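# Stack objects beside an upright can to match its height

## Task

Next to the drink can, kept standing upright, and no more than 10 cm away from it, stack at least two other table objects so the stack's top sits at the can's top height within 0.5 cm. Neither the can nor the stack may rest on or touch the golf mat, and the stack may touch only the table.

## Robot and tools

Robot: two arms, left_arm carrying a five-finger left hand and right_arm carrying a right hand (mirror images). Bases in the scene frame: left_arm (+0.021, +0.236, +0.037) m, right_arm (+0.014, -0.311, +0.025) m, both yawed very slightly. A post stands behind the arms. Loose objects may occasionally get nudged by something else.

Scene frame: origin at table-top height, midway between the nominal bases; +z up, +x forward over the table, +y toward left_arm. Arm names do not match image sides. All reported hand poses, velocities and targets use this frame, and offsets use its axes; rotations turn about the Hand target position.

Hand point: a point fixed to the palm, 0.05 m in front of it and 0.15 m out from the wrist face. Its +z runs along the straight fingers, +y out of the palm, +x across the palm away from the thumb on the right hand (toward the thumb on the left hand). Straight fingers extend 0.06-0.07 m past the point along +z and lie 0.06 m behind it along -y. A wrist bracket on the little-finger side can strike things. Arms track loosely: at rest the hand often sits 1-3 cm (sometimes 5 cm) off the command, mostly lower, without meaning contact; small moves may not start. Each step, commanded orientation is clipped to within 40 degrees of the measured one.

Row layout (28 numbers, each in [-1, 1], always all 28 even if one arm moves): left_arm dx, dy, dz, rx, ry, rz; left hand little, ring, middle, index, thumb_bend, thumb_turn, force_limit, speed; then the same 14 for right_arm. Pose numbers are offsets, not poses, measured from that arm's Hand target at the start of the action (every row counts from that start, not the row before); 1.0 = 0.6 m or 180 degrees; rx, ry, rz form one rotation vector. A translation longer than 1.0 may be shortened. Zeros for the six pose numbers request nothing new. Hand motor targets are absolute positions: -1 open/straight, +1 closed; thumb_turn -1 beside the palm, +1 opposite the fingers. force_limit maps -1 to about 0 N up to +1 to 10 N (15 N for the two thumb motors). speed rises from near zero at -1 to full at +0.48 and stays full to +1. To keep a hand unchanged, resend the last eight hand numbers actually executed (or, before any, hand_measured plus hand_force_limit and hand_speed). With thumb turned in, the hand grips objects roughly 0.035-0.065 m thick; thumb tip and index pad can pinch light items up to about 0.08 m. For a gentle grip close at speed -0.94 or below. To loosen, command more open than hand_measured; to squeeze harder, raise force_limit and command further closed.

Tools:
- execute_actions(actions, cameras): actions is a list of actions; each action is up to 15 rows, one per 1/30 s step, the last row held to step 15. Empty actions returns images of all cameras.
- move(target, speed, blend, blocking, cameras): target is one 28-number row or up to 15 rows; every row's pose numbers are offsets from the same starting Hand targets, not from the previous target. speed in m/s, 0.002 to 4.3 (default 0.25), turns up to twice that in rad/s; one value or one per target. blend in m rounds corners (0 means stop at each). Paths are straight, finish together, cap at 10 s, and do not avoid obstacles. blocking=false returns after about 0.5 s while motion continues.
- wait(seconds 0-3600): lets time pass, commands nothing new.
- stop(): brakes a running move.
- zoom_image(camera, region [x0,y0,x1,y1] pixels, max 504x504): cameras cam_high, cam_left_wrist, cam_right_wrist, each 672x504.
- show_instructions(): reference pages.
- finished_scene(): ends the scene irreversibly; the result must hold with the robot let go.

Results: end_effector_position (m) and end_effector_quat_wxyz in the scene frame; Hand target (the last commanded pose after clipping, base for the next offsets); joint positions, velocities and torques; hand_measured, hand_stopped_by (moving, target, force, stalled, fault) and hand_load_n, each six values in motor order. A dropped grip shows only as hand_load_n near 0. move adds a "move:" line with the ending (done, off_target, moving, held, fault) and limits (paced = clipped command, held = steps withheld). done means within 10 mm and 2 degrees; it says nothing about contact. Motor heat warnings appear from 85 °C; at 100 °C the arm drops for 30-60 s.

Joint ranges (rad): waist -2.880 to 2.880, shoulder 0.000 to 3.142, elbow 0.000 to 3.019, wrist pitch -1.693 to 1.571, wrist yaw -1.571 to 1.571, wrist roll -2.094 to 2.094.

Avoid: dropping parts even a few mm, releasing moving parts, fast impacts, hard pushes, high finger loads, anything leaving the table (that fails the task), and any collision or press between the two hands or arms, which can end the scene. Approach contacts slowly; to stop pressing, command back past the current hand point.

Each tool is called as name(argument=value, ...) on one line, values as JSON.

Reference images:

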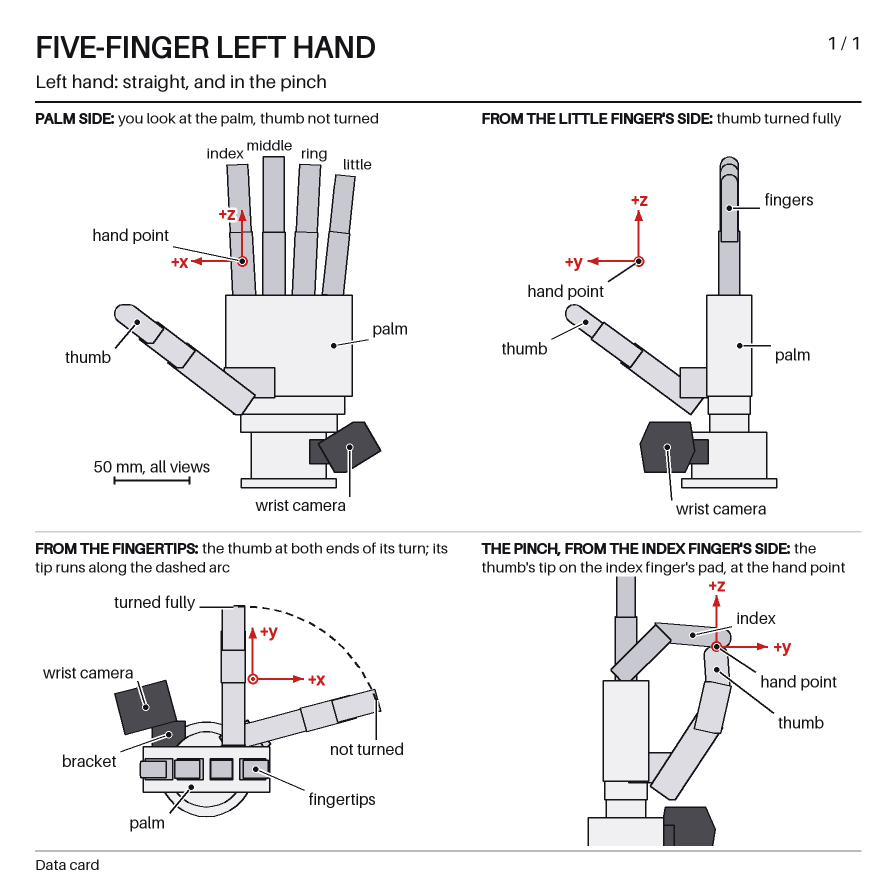

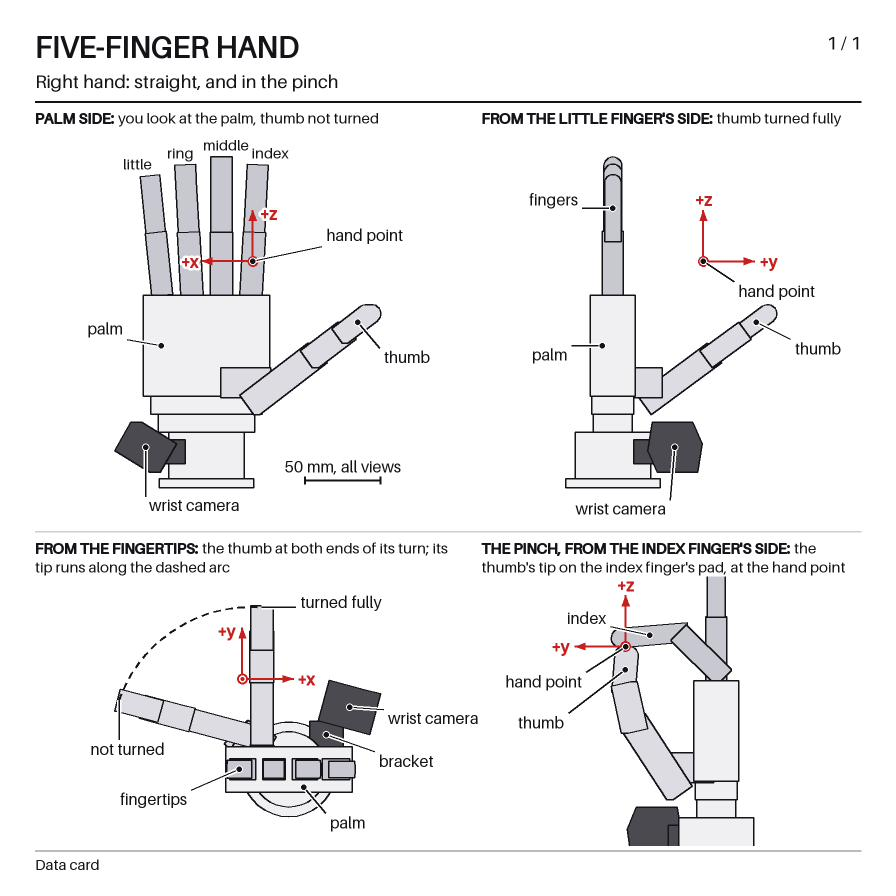

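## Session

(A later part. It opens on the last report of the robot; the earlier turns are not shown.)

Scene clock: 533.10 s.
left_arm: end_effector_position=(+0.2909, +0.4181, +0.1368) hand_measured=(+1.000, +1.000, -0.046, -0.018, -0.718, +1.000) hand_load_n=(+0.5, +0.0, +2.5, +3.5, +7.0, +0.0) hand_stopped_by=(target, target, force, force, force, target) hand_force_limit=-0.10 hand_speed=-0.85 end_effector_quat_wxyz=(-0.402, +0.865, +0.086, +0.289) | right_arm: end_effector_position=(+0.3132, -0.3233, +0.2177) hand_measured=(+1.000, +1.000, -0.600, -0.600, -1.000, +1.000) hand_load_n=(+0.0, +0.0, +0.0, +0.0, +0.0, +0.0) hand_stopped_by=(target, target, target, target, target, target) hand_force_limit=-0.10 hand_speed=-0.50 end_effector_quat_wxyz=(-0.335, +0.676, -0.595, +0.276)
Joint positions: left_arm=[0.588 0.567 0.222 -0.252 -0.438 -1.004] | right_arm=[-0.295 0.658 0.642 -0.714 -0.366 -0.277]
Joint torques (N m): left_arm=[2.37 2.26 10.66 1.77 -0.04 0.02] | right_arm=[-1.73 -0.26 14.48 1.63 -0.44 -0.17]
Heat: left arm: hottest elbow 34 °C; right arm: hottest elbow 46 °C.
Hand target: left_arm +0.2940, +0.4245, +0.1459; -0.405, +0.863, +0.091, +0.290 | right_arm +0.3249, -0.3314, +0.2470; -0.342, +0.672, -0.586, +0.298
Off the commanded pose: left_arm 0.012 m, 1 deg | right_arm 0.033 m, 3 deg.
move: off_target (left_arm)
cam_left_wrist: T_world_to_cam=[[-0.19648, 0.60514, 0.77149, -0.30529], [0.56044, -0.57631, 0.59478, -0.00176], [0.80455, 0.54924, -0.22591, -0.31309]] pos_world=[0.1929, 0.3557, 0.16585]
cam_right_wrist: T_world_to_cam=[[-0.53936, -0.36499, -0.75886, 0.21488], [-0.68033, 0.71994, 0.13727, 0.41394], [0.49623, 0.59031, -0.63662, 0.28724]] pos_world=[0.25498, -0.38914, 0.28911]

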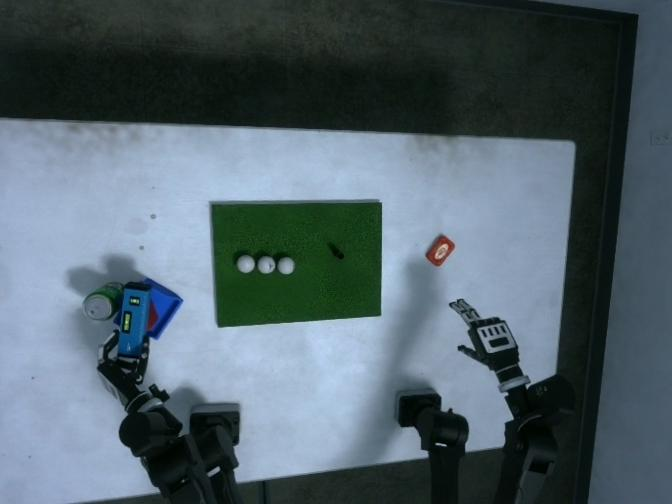

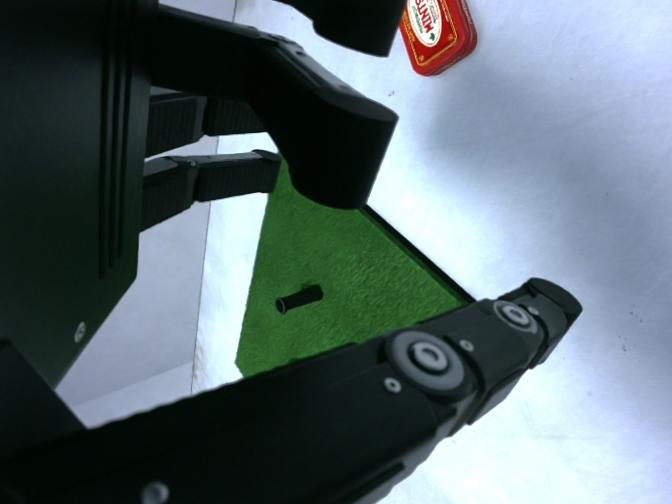

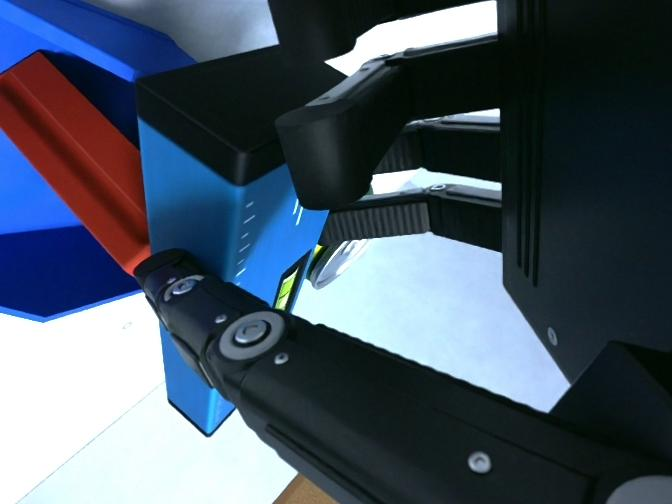

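move(target=[0, 0, 0, 0, 0, 0, 1, 1, -0.12, -0.1, -0.85, 1, -0.1, -0.94, 0, 0, 0, 0, 0, 0, 1, 1, -0.6, -0.6, -1, 1, -0.1, -0.5], speed=0.015, cameras=["all"])

zoom_image(camera="cam_high", region=[100, 270, 190, 360])

zoom_image(camera="cam_right_wrist", region=[0, 20, 400, 320])

Scene clock: 536.73 s.
left_arm: end_effector_position=(+0.2909, +0.4181, +0.1363) hand_measured=(+1.000, +1.000, -0.120, -0.100, -0.850, +1.000) hand_load_n=(+0.0, +0.0, +0.0, +0.5, +0.0, +0.0) hand_stopped_by=(target, target, target, target, target, target) hand_force_limit=-0.10 hand_speed=-0.94 end_effector_quat_wxyz=(-0.402, +0.865, +0.085, +0.289) | right_arm: end_effector_position=(+0.3132, -0.3233, +0.2177) hand_measured=(+1.000, +1.000, -0.600, -0.600, -1.000, +1.000) hand_load_n=(+0.5, +0.0, +0.0, +0.0, +0.0, +0.0) hand_stopped_by=(target, target, target, target, target, target) hand_force_limit=-0.10 hand_speed=-0.50 end_effector_quat_wxyz=(-0.335, +0.676, -0.595, +0.276)
Joint positions: left_arm=[0.588 0.568 0.222 -0.252 -0.438 -1.004] | right_arm=[-0.295 0.658 0.642 -0.714 -0.366 -0.277]
Joint torques (N m): left_arm=[2.37 2.14 10.66 1.77 -0.05 0.02] | right_arm=[-1.79 -0.32 14.48 1.63 -0.44 -0.17]
Motor temperatures (°C): left_arm=[22 23 35 24 22 25] | right_arm=[24 25 47 23 22 23]
Heat: left arm: hottest elbow 35 °C; right arm: hottest elbow 47 °C.
Hand target: left_arm +0.2940, +0.4245, +0.1460; -0.405, +0.863, +0.091, +0.290 | right_arm +0.3249, -0.3314, +0.2470; -0.342, +0.672, -0.586, +0.298
Off the commanded pose: left_arm 0.012 m, 1 deg | right_arm 0.033 m, 3 deg.
move: done
cam_left_wrist: T_world_to_cam=[[-0.19548, 0.60568, 0.77132, -0.30542], [0.56118, -0.57592, 0.59447, -0.00181], [0.80428, 0.54906, -0.22732, -0.31281]] pos_world=[0.1929, 0.35569, 0.16555]
cam_right_wrist: T_world_to_cam=[[-0.53936, -0.36499, -0.75886, 0.21488], [-0.68033, 0.71994, 0.13727, 0.41394], [0.49623, 0.59031, -0.63662, 0.28724]] pos_world=[0.25498, -0.38914, 0.28911]

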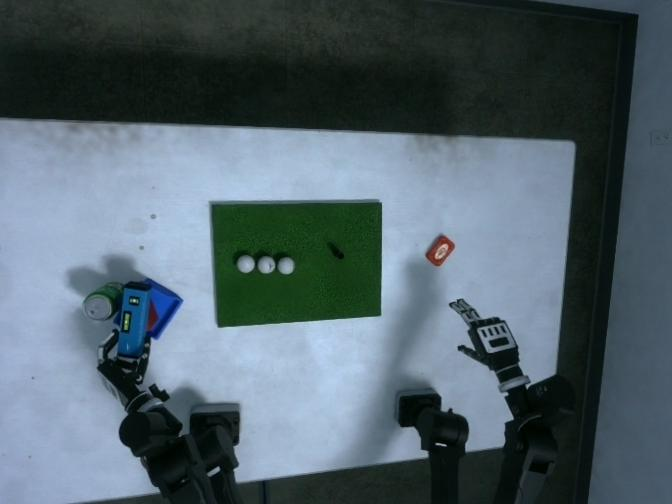

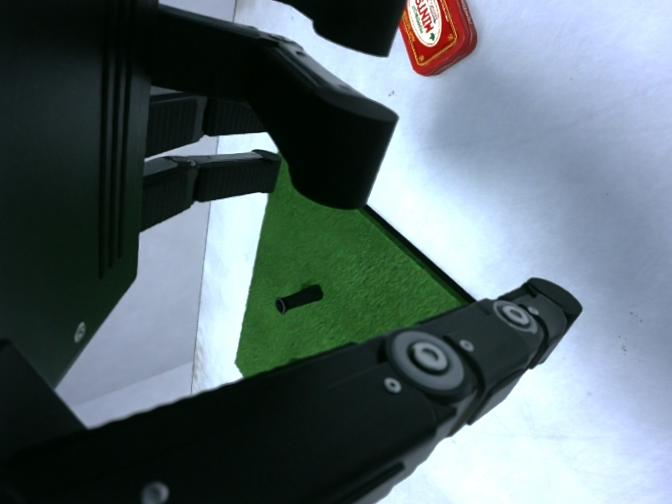

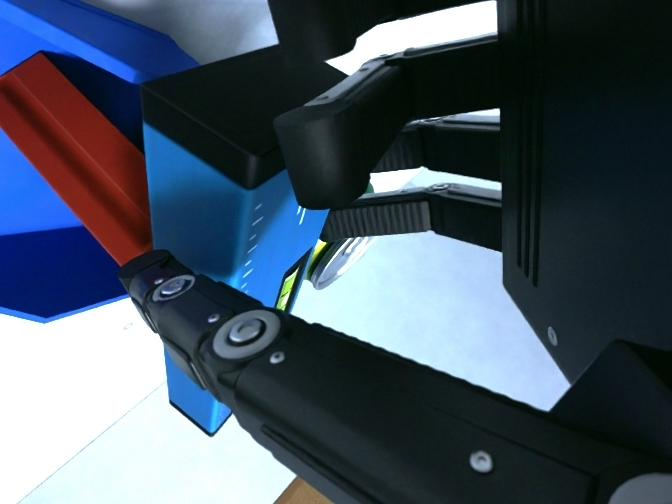

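Scaled by 5.600.

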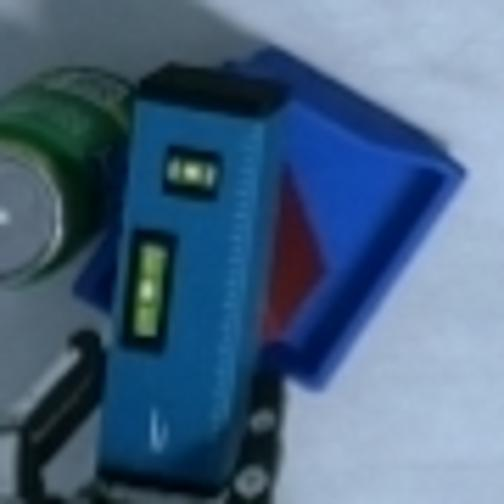

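Scaled by 1.260.

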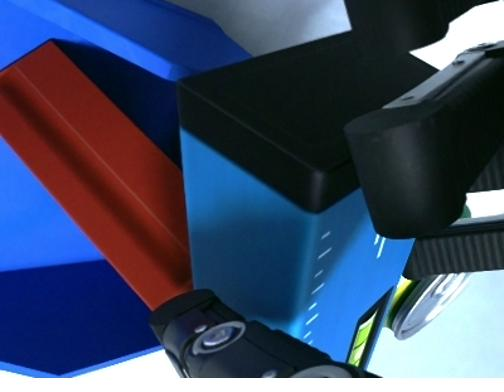

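move(target=[0, 0, 0, 0, 0, 0, 1, 1, -0.4, -0.4, -1, 1, -0.1, -0.9, 0, 0, 0, 0, 0, 0, 1, 1, -0.6, -0.6, -1, 1, -0.1, -0.5], speed=0.015, cameras=["all"])

zoom_image(camera="cam_high", region=[100, 270, 190, 360])

zoom_image(camera="cam_right_wrist", region=[0, 20, 400, 320])

Scene clock: 538.93 s.
left_arm: end_effector_position=(+0.2909, +0.4181, +0.1363) hand_measured=(+1.000, +1.000, -0.400, -0.400, -1.000, +1.000) hand_load_n=(+0.0, +0.0, +0.0, +0.0, +0.0, +0.0) hand_stopped_by=(target, target, target, target, target, target) hand_force_limit=-0.10 hand_speed=-0.90 end_effector_quat_wxyz=(-0.402, +0.865, +0.085, +0.289) | right_arm: end_effector_position=(+0.3132, -0.3233, +0.2177) hand_measured=(+1.000, +1.000, -0.600, -0.600, -1.000, +1.000) hand_load_n=(+0.0, +0.0, +0.0, +0.0, +0.0, +0.0) hand_stopped_by=(target, target, target, target, target, target) hand_force_limit=-0.10 hand_speed=-0.50 end_effector_quat_wxyz=(-0.335, +0.676, -0.595, +0.276)
Joint positions: left_arm=[0.588 0.568 0.222 -0.252 -0.438 -1.004] | right_arm=[-0.295 0.658 0.642 -0.714 -0.366 -0.277]
Joint torques (N m): left_arm=[2.37 2.08 10.66 1.77 -0.04 0.02] | right_arm=[-1.73 -0.38 14.46 1.65 -0.44 -0.17]
Heat: left arm: hottest elbow 35 °C; right arm: hottest elbow 47 °C.
Hand target: left_arm +0.2940, +0.4245, +0.1460; -0.405, +0.863, +0.091, +0.290 | right_arm +0.3249, -0.3314, +0.2470; -0.342, +0.672, -0.586, +0.298
Off the commanded pose: left_arm 0.012 m, 1 deg | right_arm 0.033 m, 3 deg.
move: done
cam_left_wrist: T_world_to_cam=[[-0.19548, 0.60568, 0.77132, -0.30542], [0.56118, -0.57592, 0.59447, -0.00181], [0.80428, 0.54906, -0.22732, -0.31281]] pos_world=[0.1929, 0.35569, 0.16555]
cam_right_wrist: T_world_to_cam=[[-0.53936, -0.36499, -0.75886, 0.21488], [-0.68033, 0.71994, 0.13727, 0.41394], [0.49623, 0.59031, -0.63662, 0.28724]] pos_world=[0.25498, -0.38914, 0.28911]

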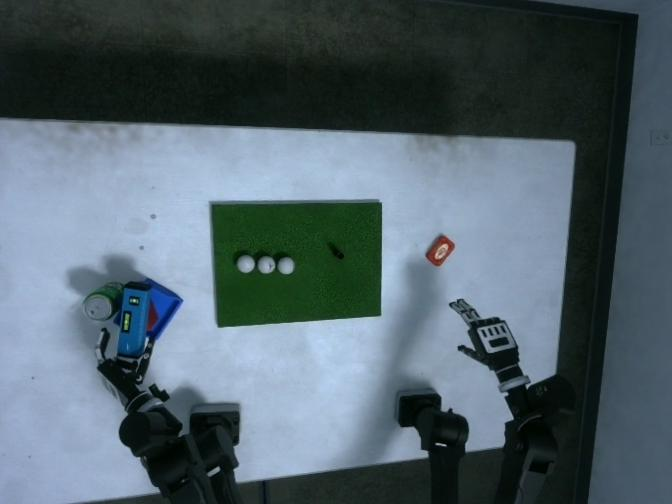

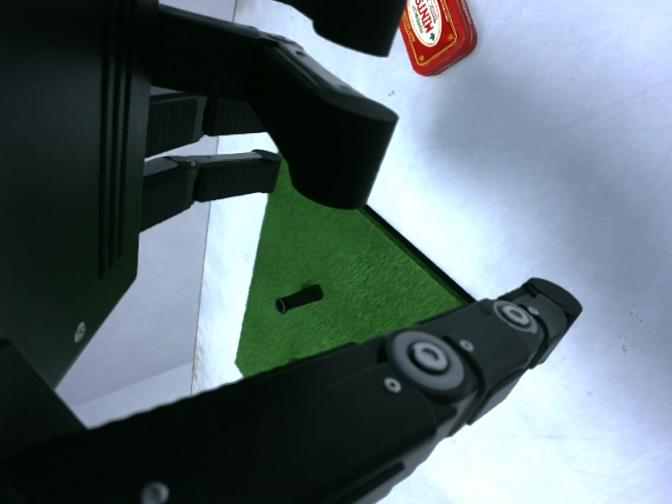

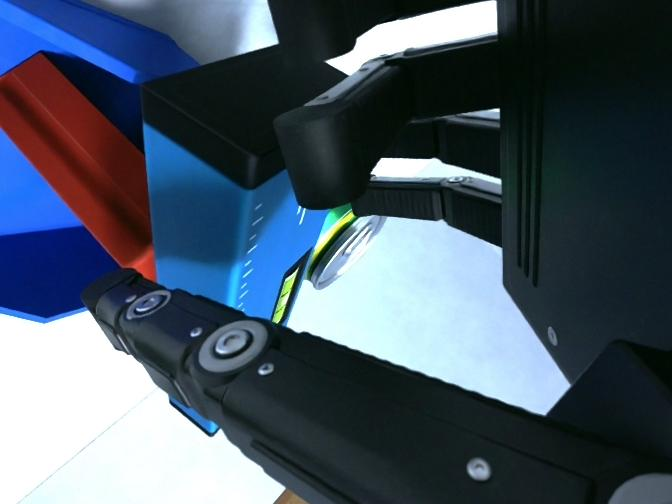

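Scaled by 5.600.

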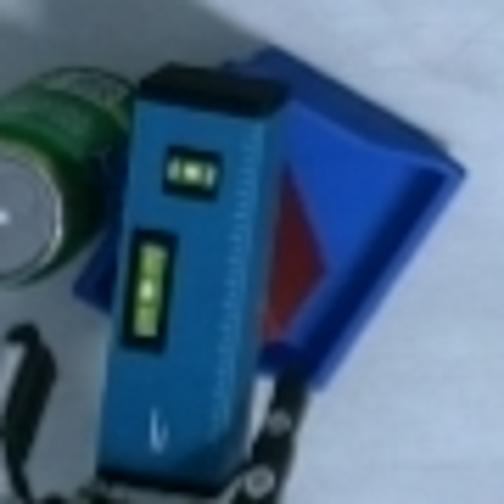

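Scaled by 1.260.

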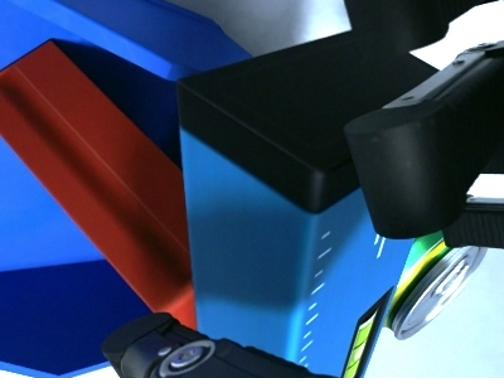

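move(target=[[-0.014, -0.008, 0.03, 0, 0, 0, 1, 1, -0.4, -0.4, -1, 1, -0.1, -0.9, 0, 0, 0, 0, 0, 0, 1, 1, -0.6, -0.6, -1, 1, -0.1, -0.5], [-0.018, -0.011, 0.12, 0, 0, 0, 1, 1, -0.4, -0.4, -1, 1, -0.1, -0.9, 0, 0, 0, 0, 0, 0, 1, 1, -0.6, -0.6, -1, 1, -0.1, -0.5]], speed=0.03, blend=0.005, cameras=["all"])

zoom_image(camera="cam_high", region=[100, 270, 190, 360])

Scene clock: 544.13 s.
left_arm: end_effector_position=(+0.2781, +0.4106, +0.1866) hand_measured=(+1.000, +1.000, -0.400, -0.400, -1.000, +1.000) hand_load_n=(+0.0, +0.0, +0.0, +0.0, +0.0, +0.0) hand_stopped_by=(target, target, target, target, target, target) hand_force_limit=-0.10 hand_speed=-0.90 end_effector_quat_wxyz=(-0.394, +0.874, +0.081, +0.272) | right_arm: end_effector_position=(+0.3132, -0.3233, +0.2177) hand_measured=(+1.000, +1.000, -0.600, -0.600, -1.000, +1.000) hand_load_n=(+0.0, +0.0, +0.0, +0.0, +0.0, -0.5) hand_stopped_by=(target, target, target, target, target, target) hand_force_limit=-0.10 hand_speed=-0.50 end_effector_quat_wxyz=(-0.335, +0.676, -0.595, +0.276)
Joint positions: left_arm=[0.588 0.45 0.358 -0.55 -0.438 -1.004] | right_arm=[-0.295 0.658 0.642 -0.714 -0.366 -0.277]
Joint torques (N m): left_arm=[2.32 1.03 13.18 1.59 -0.1 0.01] | right_arm=[-1.73 -0.38 14.5 1.65 -0.44 -0.17]
Heat: left arm: hottest elbow 35 °C; right arm: hottest elbow 47 °C.
Hand target: left_arm +0.2831, +0.4179, +0.2180; -0.405, +0.862, +0.091, +0.290 | right_arm +0.3249, -0.3314, +0.2470; -0.342, +0.672, -0.586, +0.298
Off the commanded pose: left_arm 0.033 m, 3 deg | right_arm 0.033 m, 3 deg.
move: off_target (left_arm)
cam_left_wrist: T_world_to_cam=[[-0.16762, 0.62199, 0.76487, -0.35543], [0.58257, -0.56341, 0.58583, -0.03833], [0.79531, 0.54378, -0.26792, -0.27475]] pos_world=[0.18127, 0.34888, 0.2207]
cam_right_wrist: T_world_to_cam=[[-0.53936, -0.36499, -0.75886, 0.21488], [-0.68033, 0.71994, 0.13727, 0.41394], [0.49623, 0.59031, -0.63662, 0.28724]] pos_world=[0.25498, -0.38914, 0.28911]

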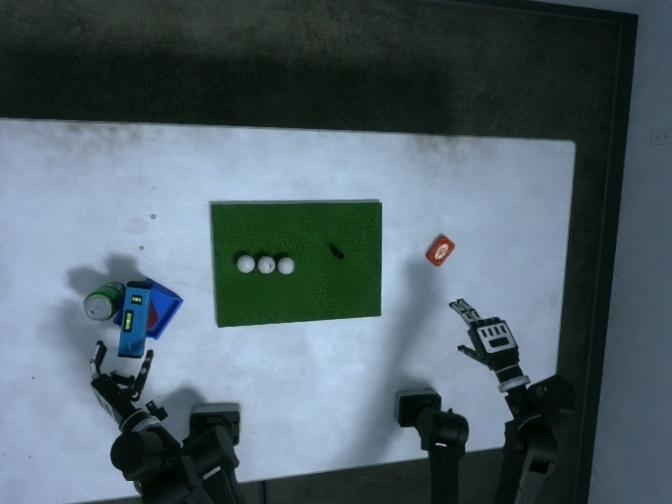

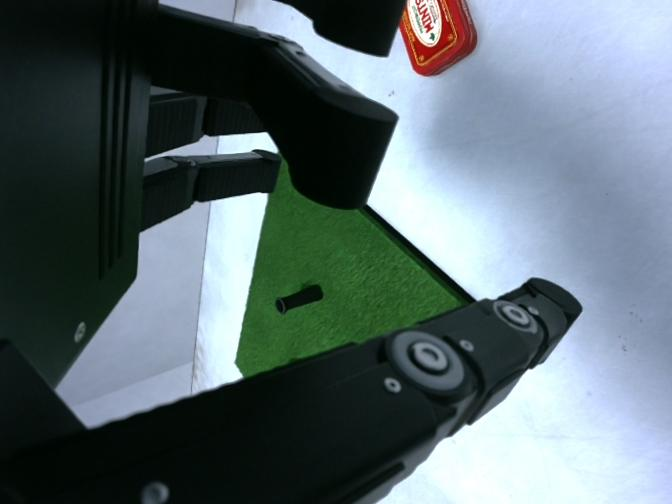

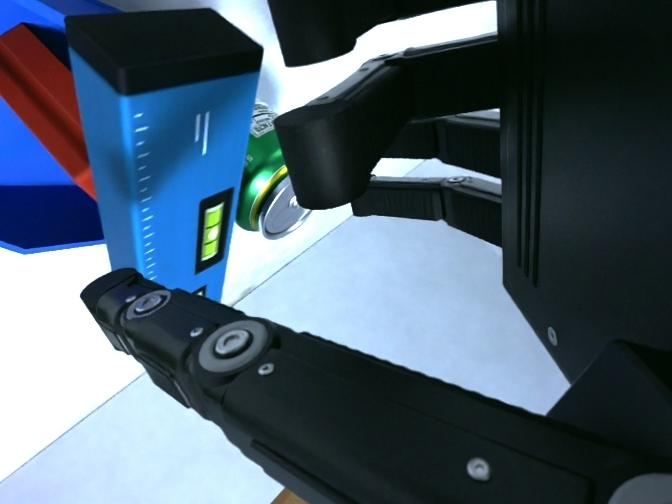

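Scaled by 5.600.

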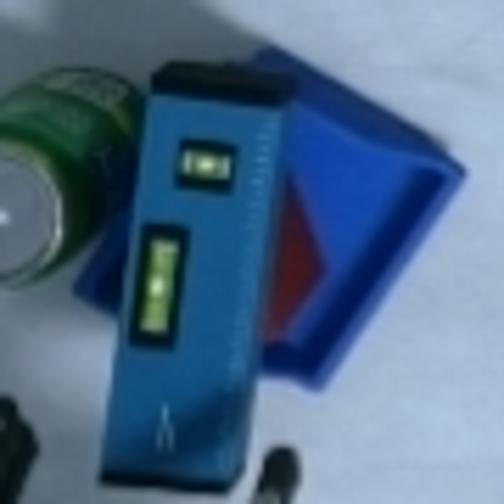

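move(target=[[-0.12, -0.07, 0.03, 0, 0, 0, 1, 1, -0.4, -0.4, -1, 1, -0.1, -0.5, 0, 0, 0, 0, 0, 0, 1, 1, -0.6, -0.6, -1, 1, -0.1, -0.5], [-0.13, -0.08, -0.08, 0, 0, 0, 1, 1, -0.4, -0.4, -1, -1, -0.1, -0.2, 0, 0, 0, 0, 0, 0, 1, 1, -0.6, -0.6, -1, 1, -0.1, -0.5]], speed=0.12, blend=0.02, cameras=["all"])

zoom_image(camera="cam_high", region=[100, 270, 190, 360])

Scene clock: 550.70 s.
left_arm: end_effector_position=(+0.2051, +0.3732, +0.1678) hand_measured=(+1.000, +1.000, -0.400, -0.400, -1.000, -1.000) hand_load_n=(+0.0, +0.0, +0.0, +0.0, +0.0, +0.0) hand_stopped_by=(target, target, target, target, target, target) hand_force_limit=-0.10 hand_speed=-0.20 end_effector_quat_wxyz=(-0.402, +0.872, +0.097, +0.262) | right_arm: end_effector_position=(+0.3132, -0.3233, +0.2177) hand_measured=(+1.000, +1.000, -0.600, -0.600, -1.000, +1.000) hand_load_n=(+0.0, +0.0, +0.0, +0.0, +0.0, -0.5) hand_stopped_by=(target, target, target, target, target, target) hand_force_limit=-0.10 hand_speed=-0.50 end_effector_quat_wxyz=(-0.335, +0.676, -0.595, +0.276)
Joint positions: left_arm=[0.553 0.005 0.28 -0.938 -0.501 -1.048] | right_arm=[-0.295 0.658 0.642 -0.714 -0.366 -0.277]
Joint torques (N m): left_arm=[-0.21 4.54 9.33 1.52 -0.32 -0.08] | right_arm=[-1.73 -0.32 14.46 1.65 -0.45 -0.17]
Heat: left arm: hottest elbow 35 °C; right arm: hottest elbow 47 °C.
Hand target: left_arm +0.2052, +0.3699, +0.1699; -0.405, +0.863, +0.091, +0.290 | right_arm +0.3249, -0.3314, +0.2470; -0.342, +0.672, -0.586, +0.298
Off the commanded pose: left_arm 0.004 m, 3 deg | right_arm 0.033 m, 3 deg.
joint sent to its limit (left arm) — joint 2 (shoulder), lower limit. The joint targets are off in orientation, not in position.
move: off_target (left_arm); target 2's new numbers were sent with left_arm's hand 0.004 m and 3 deg from that target
cam_left_wrist: T_world_to_cam=[[-0.18793, 0.61138, 0.7687, -0.32261], [0.60702, -0.54298, 0.58025, -0.01756], [0.77214, 0.57567, -0.26908, -0.20837]] pos_world=[0.11092, 0.30765, 0.20211]
cam_right_wrist: T_world_to_cam=[[-0.53936, -0.36499, -0.75886, 0.21488], [-0.68033, 0.71994, 0.13727, 0.41394], [0.49623, 0.59031, -0.63662, 0.28724]] pos_world=[0.25498, -0.38914, 0.28911]

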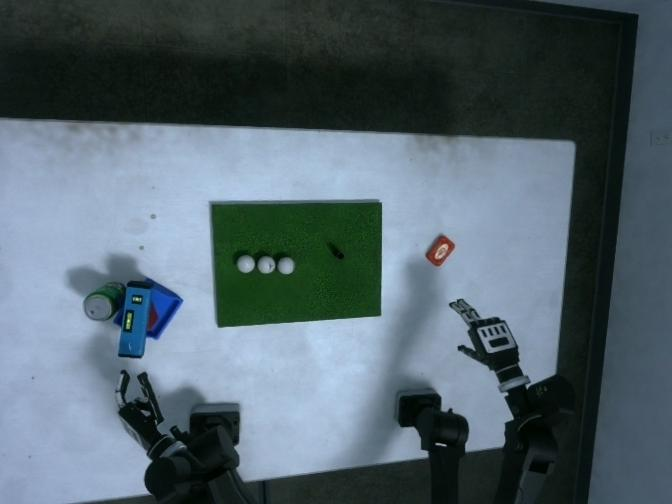

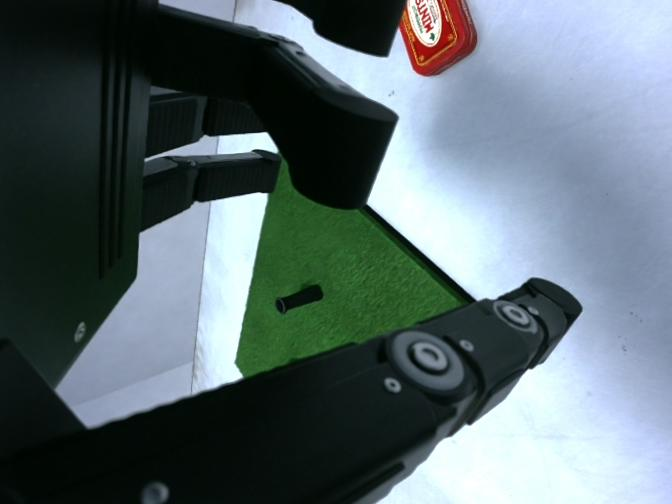

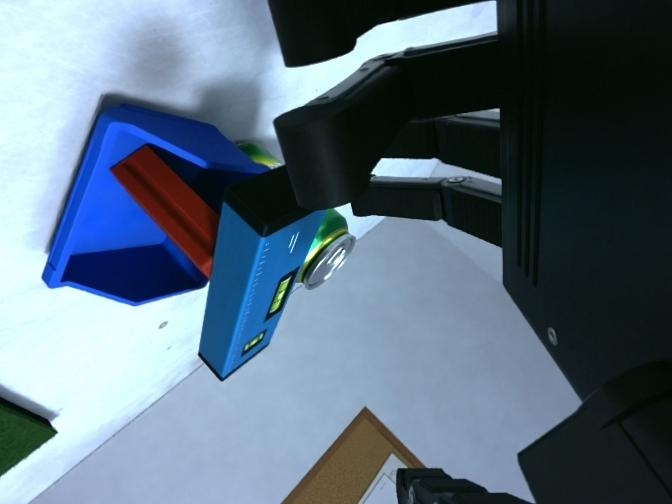

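Scaled by 5.600.

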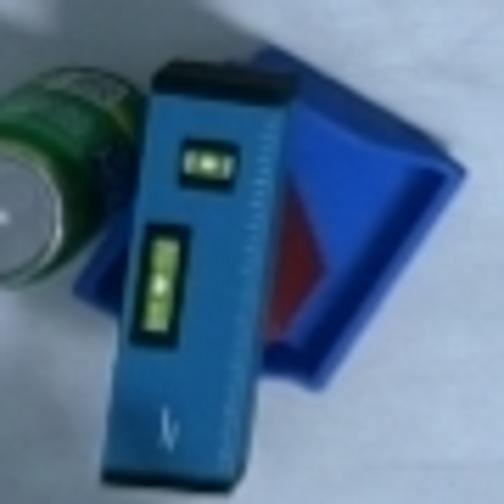

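move(target=[0, 0, -0.105, 0, 0, 0, 1, 1, -0.4, -0.4, -1, -1, -0.1, -0.2, 0, 0, 0, 0, 0, 0, 1, 1, -0.6, -0.6, -1, 1, -0.1, -0.5], speed=0.08, cameras=["cam_right_wrist", "cam_left_wrist"])

zoom_image(camera="cam_right_wrist", region=[180, 100, 480, 400])

Scene clock: 552.90 s.
left_arm: end_effector_position=(+0.2001, +0.3704, +0.1005) hand_measured=(+1.000, +1.000, -0.400, -0.400, -1.000, -1.000) hand_load_n=(+0.0, +0.0, +0.0, +0.0, +0.0, +0.0) hand_stopped_by=(target, target, target, target, target, target) hand_force_limit=-0.10 hand_speed=-0.20 end_effector_quat_wxyz=(-0.399, +0.883, +0.099, +0.225) | right_arm: end_effector_position=(+0.3132, -0.3233, +0.2177) hand_measured=(+1.000, +1.000, -0.600, -0.600, -1.000, +1.000) hand_load_n=(+0.0, +0.0, +0.0, +0.0, +0.0, +0.0) hand_stopped_by=(target, target, target, target, target, target) hand_force_limit=-0.10 hand_speed=-0.50 end_effector_quat_wxyz=(-0.335, +0.676, -0.595, +0.276)
Joint positions: left_arm=[0.464 0.005 0.144 -0.917 -0.598 -1.132] | right_arm=[-0.295 0.658 0.642 -0.714 -0.366 -0.277]
Joint torques (N m): left_arm=[-0.21 4.42 9.26 2.5 -0.4 -0.11] | right_arm=[-1.73 -0.38 14.48 1.65 -0.45 -0.17]
Heat: left arm: hottest elbow 35 °C; right arm: hottest elbow 47 °C.
Hand target: left_arm +0.2051, +0.3700, +0.1070; -0.405, +0.862, +0.091, +0.290 | right_arm +0.3249, -0.3314, +0.2470; -0.342, +0.672, -0.586, +0.298
Off the commanded pose: left_arm 0.008 m, 8 deg | right_arm 0.033 m, 3 deg.
joint sent to its limit (left arm) — joint 2 (shoulder), lower limit. The joint targets are off in orientation, not in position.
move: off_target (left_arm)
cam_left_wrist: T_world_to_cam=[[-0.15461, 0.62265, 0.76708, -0.28076], [0.66185, -0.51117, 0.54833, 0.00353], [0.73352, 0.59246, -0.33306, -0.21305]] pos_world=[0.11053, 0.30284, 0.14247]
cam_right_wrist: T_world_to_cam=[[-0.53936, -0.36499, -0.75886, 0.21488], [-0.68033, 0.71994, 0.13727, 0.41394], [0.49623, 0.59031, -0.63662, 0.28724]] pos_world=[0.25498, -0.38914, 0.28911]
Images, in order (width x height): cam_left_wrist 672x504, cam_right_wrist 672x504.

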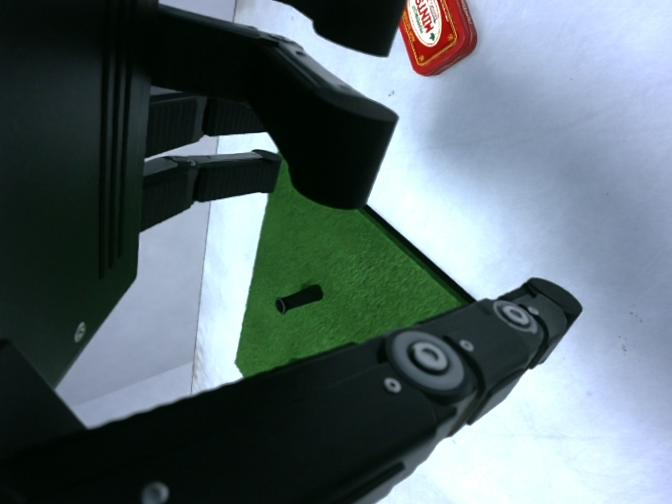

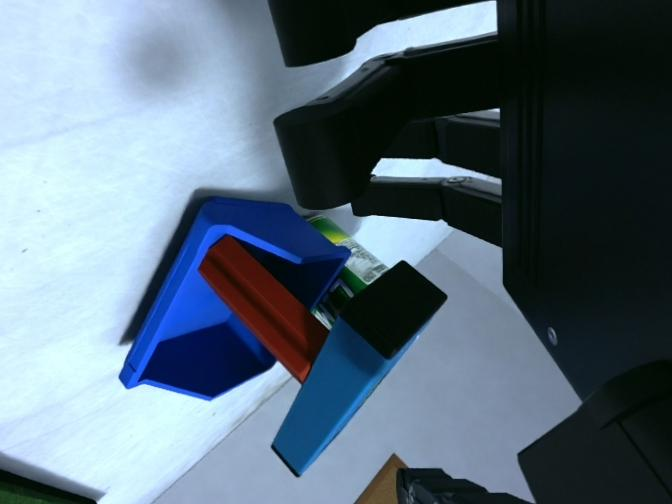

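Scaled by 1.680.

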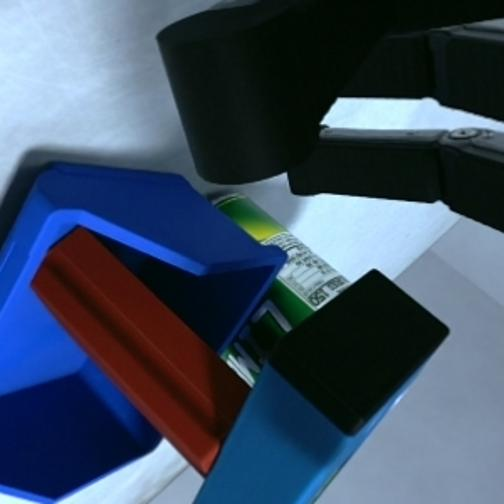

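move(target=[-0.01, 0.03, 0.09, 0, 0, 0, 1, 1, -0.4, -0.4, -1, -1, -0.1, -0.2, 0, 0, 0, 0, 0, 0, 1, 1, -0.6, -0.6, -1, 1, -0.1, -0.5], speed=0.08, cameras=["cam_right_wrist", "cam_left_wrist"])

zoom_image(camera="cam_right_wrist", region=[180, 130, 380, 310])

zoom_image(camera="cam_right_wrist", region=[180, 290, 380, 470])

Scene clock: 556.20 s.
left_arm: end_effector_position=(+0.1970, +0.3807, +0.1293) hand_measured=(+1.000, +1.000, -0.400, -0.400, -1.000, -1.000) hand_load_n=(+0.0, +0.0, +0.0, +0.0, +0.0, +0.0) hand_stopped_by=(target, target, target, target, target, target) hand_force_limit=-0.10 hand_speed=-0.20 end_effector_quat_wxyz=(-0.372, +0.890, +0.086, +0.249) | right_arm: end_effector_position=(+0.3132, -0.3233, +0.2177) hand_measured=(+1.000, +1.000, -0.600, -0.600, -1.000, +1.000) hand_load_n=(+0.5, +0.0, +0.0, +0.0, +0.0, +0.0) hand_stopped_by=(target, target, target, target, target, target) hand_force_limit=-0.10 hand_speed=-0.50 end_effector_quat_wxyz=(-0.335, +0.676, -0.595, +0.276)
Joint positions: left_arm=[0.815 0.005 0.206 -0.87 -0.254 -0.882] | right_arm=[-0.295 0.658 0.642 -0.714 -0.366 -0.277]
Joint torques (N m): left_arm=[2.67 4.31 12.77 2.71 0.1 0.1] | right_arm=[-1.73 -0.32 14.48 1.65 -0.44 -0.17]
Heat: left arm: hottest elbow 35 °C; right arm: hottest elbow 48 °C.
Hand target: left_arm +0.1992, +0.3879, +0.1610; -0.405, +0.862, +0.091, +0.290 | right_arm +0.3249, -0.3314, +0.2470; -0.342, +0.672, -0.586, +0.298
Off the commanded pose: left_arm 0.033 m, 7 deg | right_arm 0.033 m, 3 deg.
joint sent to its limit (left arm) — joint 2 (shoulder), lower limit. The joint targets are off in orientation, not in position.
move: off_target (left_arm)
cam_left_wrist: T_world_to_cam=[[-0.14328, 0.66357, 0.73427, -0.3233], [0.6139, -0.52235, 0.59184, 0.00302], [0.77627, 0.53557, -0.33253, -0.19417]] pos_world=[0.10255, 0.3201, 0.17104]
cam_right_wrist: T_world_to_cam=[[-0.53936, -0.36499, -0.75886, 0.21488], [-0.68033, 0.71994, 0.13727, 0.41394], [0.49623, 0.59031, -0.63662, 0.28724]] pos_world=[0.25498, -0.38914, 0.28911]
Images, in order (width x height): cam_left_wrist 672x504, cam_right_wrist 672x504.

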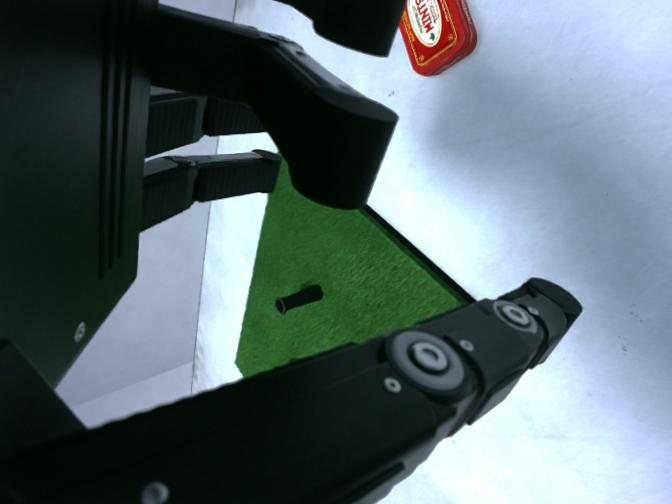

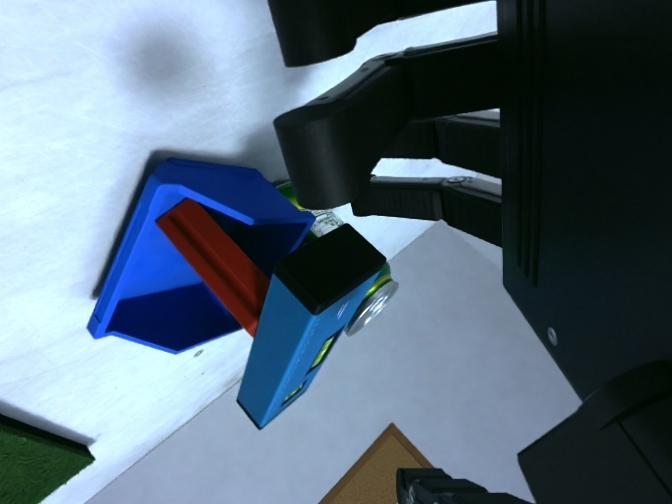

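Scaled by 2.520.

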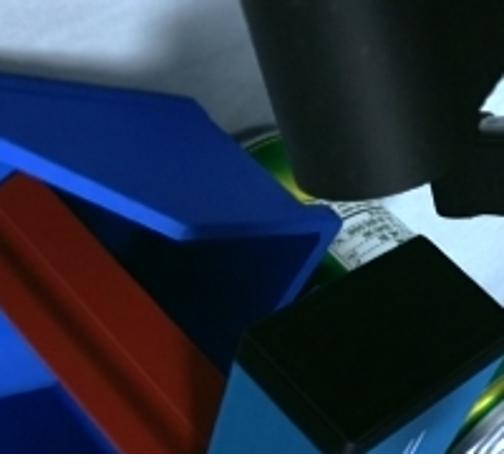

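Scaled by 2.520.

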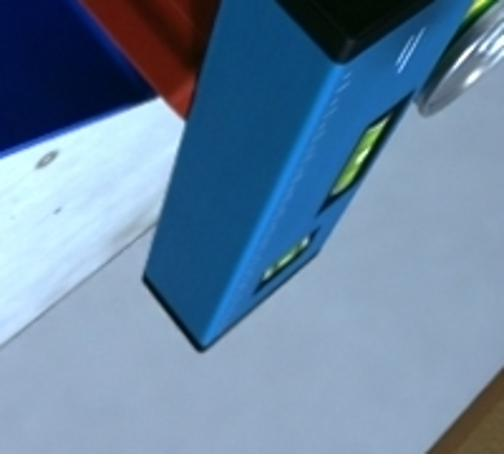

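zoom_image(camera="cam_right_wrist", region=[300, 220, 420, 345])

Scaled by 4.032.

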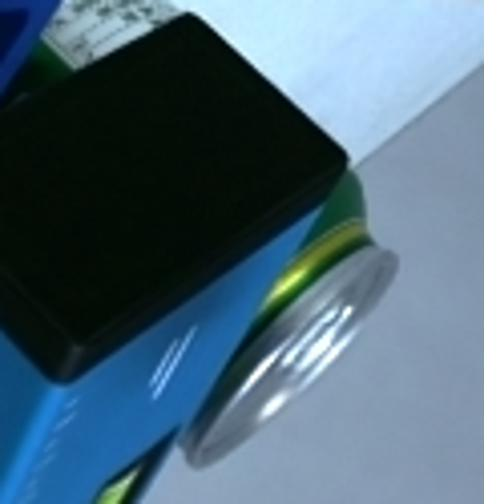

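move(target=[-0.005, 0.122, -0.128, -0.0218, 0.0315, -0.1109, 1, 1, -0.4, -0.4, -1, -1, -0.1, -0.2, 0, 0, 0, 0, 0, 0, 1, 1, -0.6, -0.6, -1, 1, -0.1, -0.5], speed=0.08, cameras=["cam_right_wrist", "cam_left_wrist"])

Scene clock: 566.47 s.
left_arm: end_effector_position=(+0.1957, +0.4409, +0.0692) hand_measured=(+1.000, +1.000, -0.400, -0.400, -1.000, -1.000) hand_load_n=(+0.0, +0.0, -0.5, +0.0, +0.0, -0.5) hand_stopped_by=(target, target, target, target, target, target) hand_force_limit=-0.10 hand_speed=-0.20 end_effector_quat_wxyz=(-0.299, +0.900, -0.065, +0.310) | right_arm: end_effector_position=(+0.3132, -0.3233, +0.2177) hand_measured=(+1.000, +1.000, -0.600, -0.600, -1.000, +1.000) hand_load_n=(+0.0, +0.0, +0.0, +0.0, +0.0, +0.0) hand_stopped_by=(target, target, target, target, target, target) hand_force_limit=-0.10 hand_speed=-0.50 end_effector_quat_wxyz=(-0.335, +0.676, -0.595, +0.276)
Joint positions: left_arm=[1.454 0.806 0.181 -0.188 0.524 -0.244] | right_arm=[-0.295 0.658 0.642 -0.714 -0.366 -0.277]
Joint torques (N m): left_arm=[2.49 0.73 10.33 2.35 0.57 0.09] | right_arm=[-1.73 -0.32 14.48 1.66 -0.45 -0.17]
Heat: left arm: hottest elbow 36 °C; right arm: hottest elbow 48 °C.
Hand target: left_arm +0.1961, +0.4613, +0.0843; -0.323, +0.892, -0.070, +0.310 | right_arm +0.3249, -0.3314, +0.2470; -0.342, +0.672, -0.586, +0.298
Off the commanded pose: left_arm 0.025 m, 3 deg | right_arm 0.033 m, 3 deg.
move: off_target (left_arm)
cam_left_wrist: T_world_to_cam=[[0.09835, 0.70903, 0.69829, -0.38412], [0.39837, -0.67107, 0.62528, 0.17636], [0.91194, 0.21668, -0.34845, -0.13025]] pos_world=[0.0863, 0.41893, 0.11257]
cam_right_wrist: T_world_to_cam=[[-0.53936, -0.36499, -0.75886, 0.21488], [-0.68033, 0.71994, 0.13727, 0.41394], [0.49623, 0.59031, -0.63662, 0.28724]] pos_world=[0.25498, -0.38914, 0.28911]
Images, in order (width x height): cam_left_wrist 672x504, cam_right_wrist 672x504.

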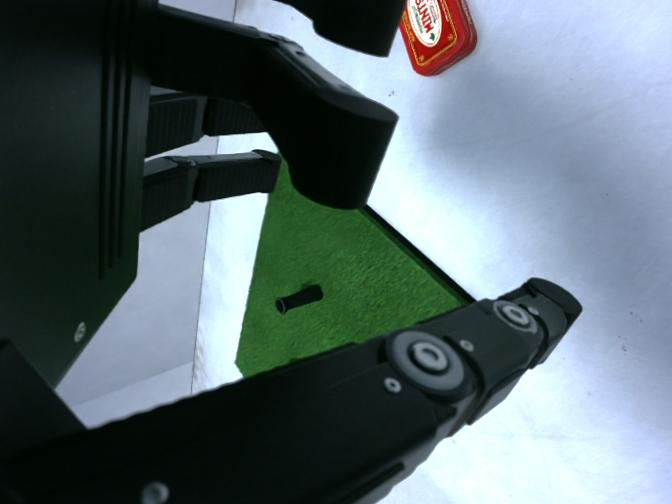

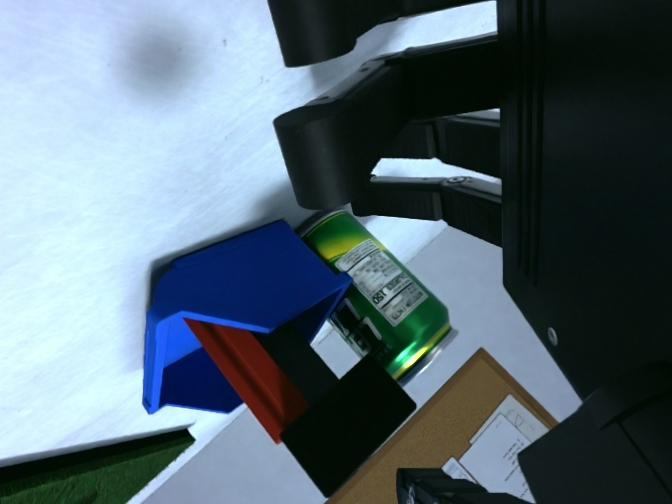

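zoom_image(camera="cam_right_wrist", region=[260, 270, 490, 500])

zoom_image(camera="cam_right_wrist", region=[320, 310, 480, 440])

zoom_image(camera="cam_right_wrist", region=[130, 190, 370, 420])

Scaled by 2.191.

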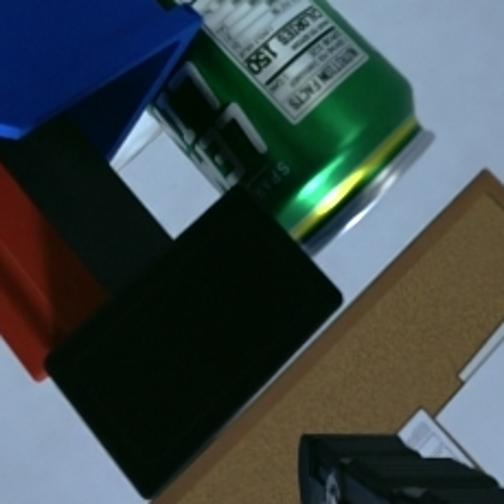

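Scaled by 3.150.

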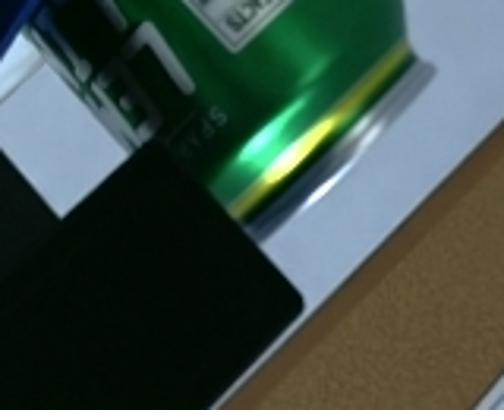

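Scaled by 2.100.

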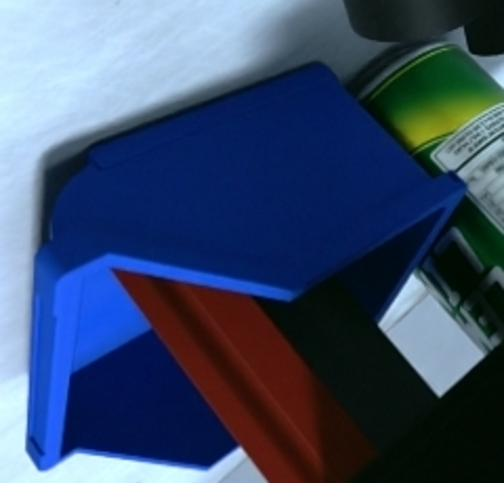

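zoom_image(camera="cam_right_wrist", region=[280, 180, 470, 350])

zoom_image(camera="cam_right_wrist", region=[60, 380, 260, 504])

Scaled by 2.653.

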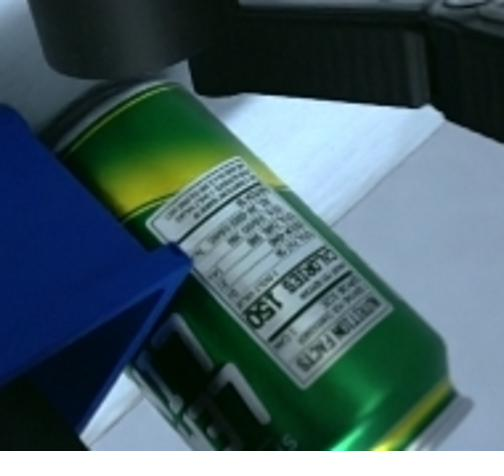

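Scaled by 2.520.

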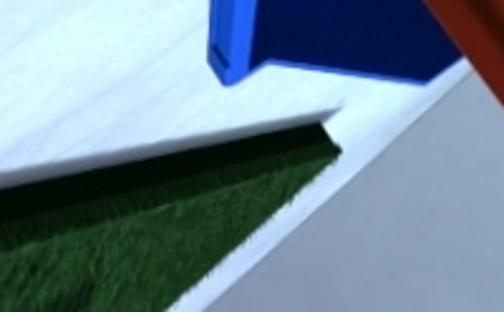

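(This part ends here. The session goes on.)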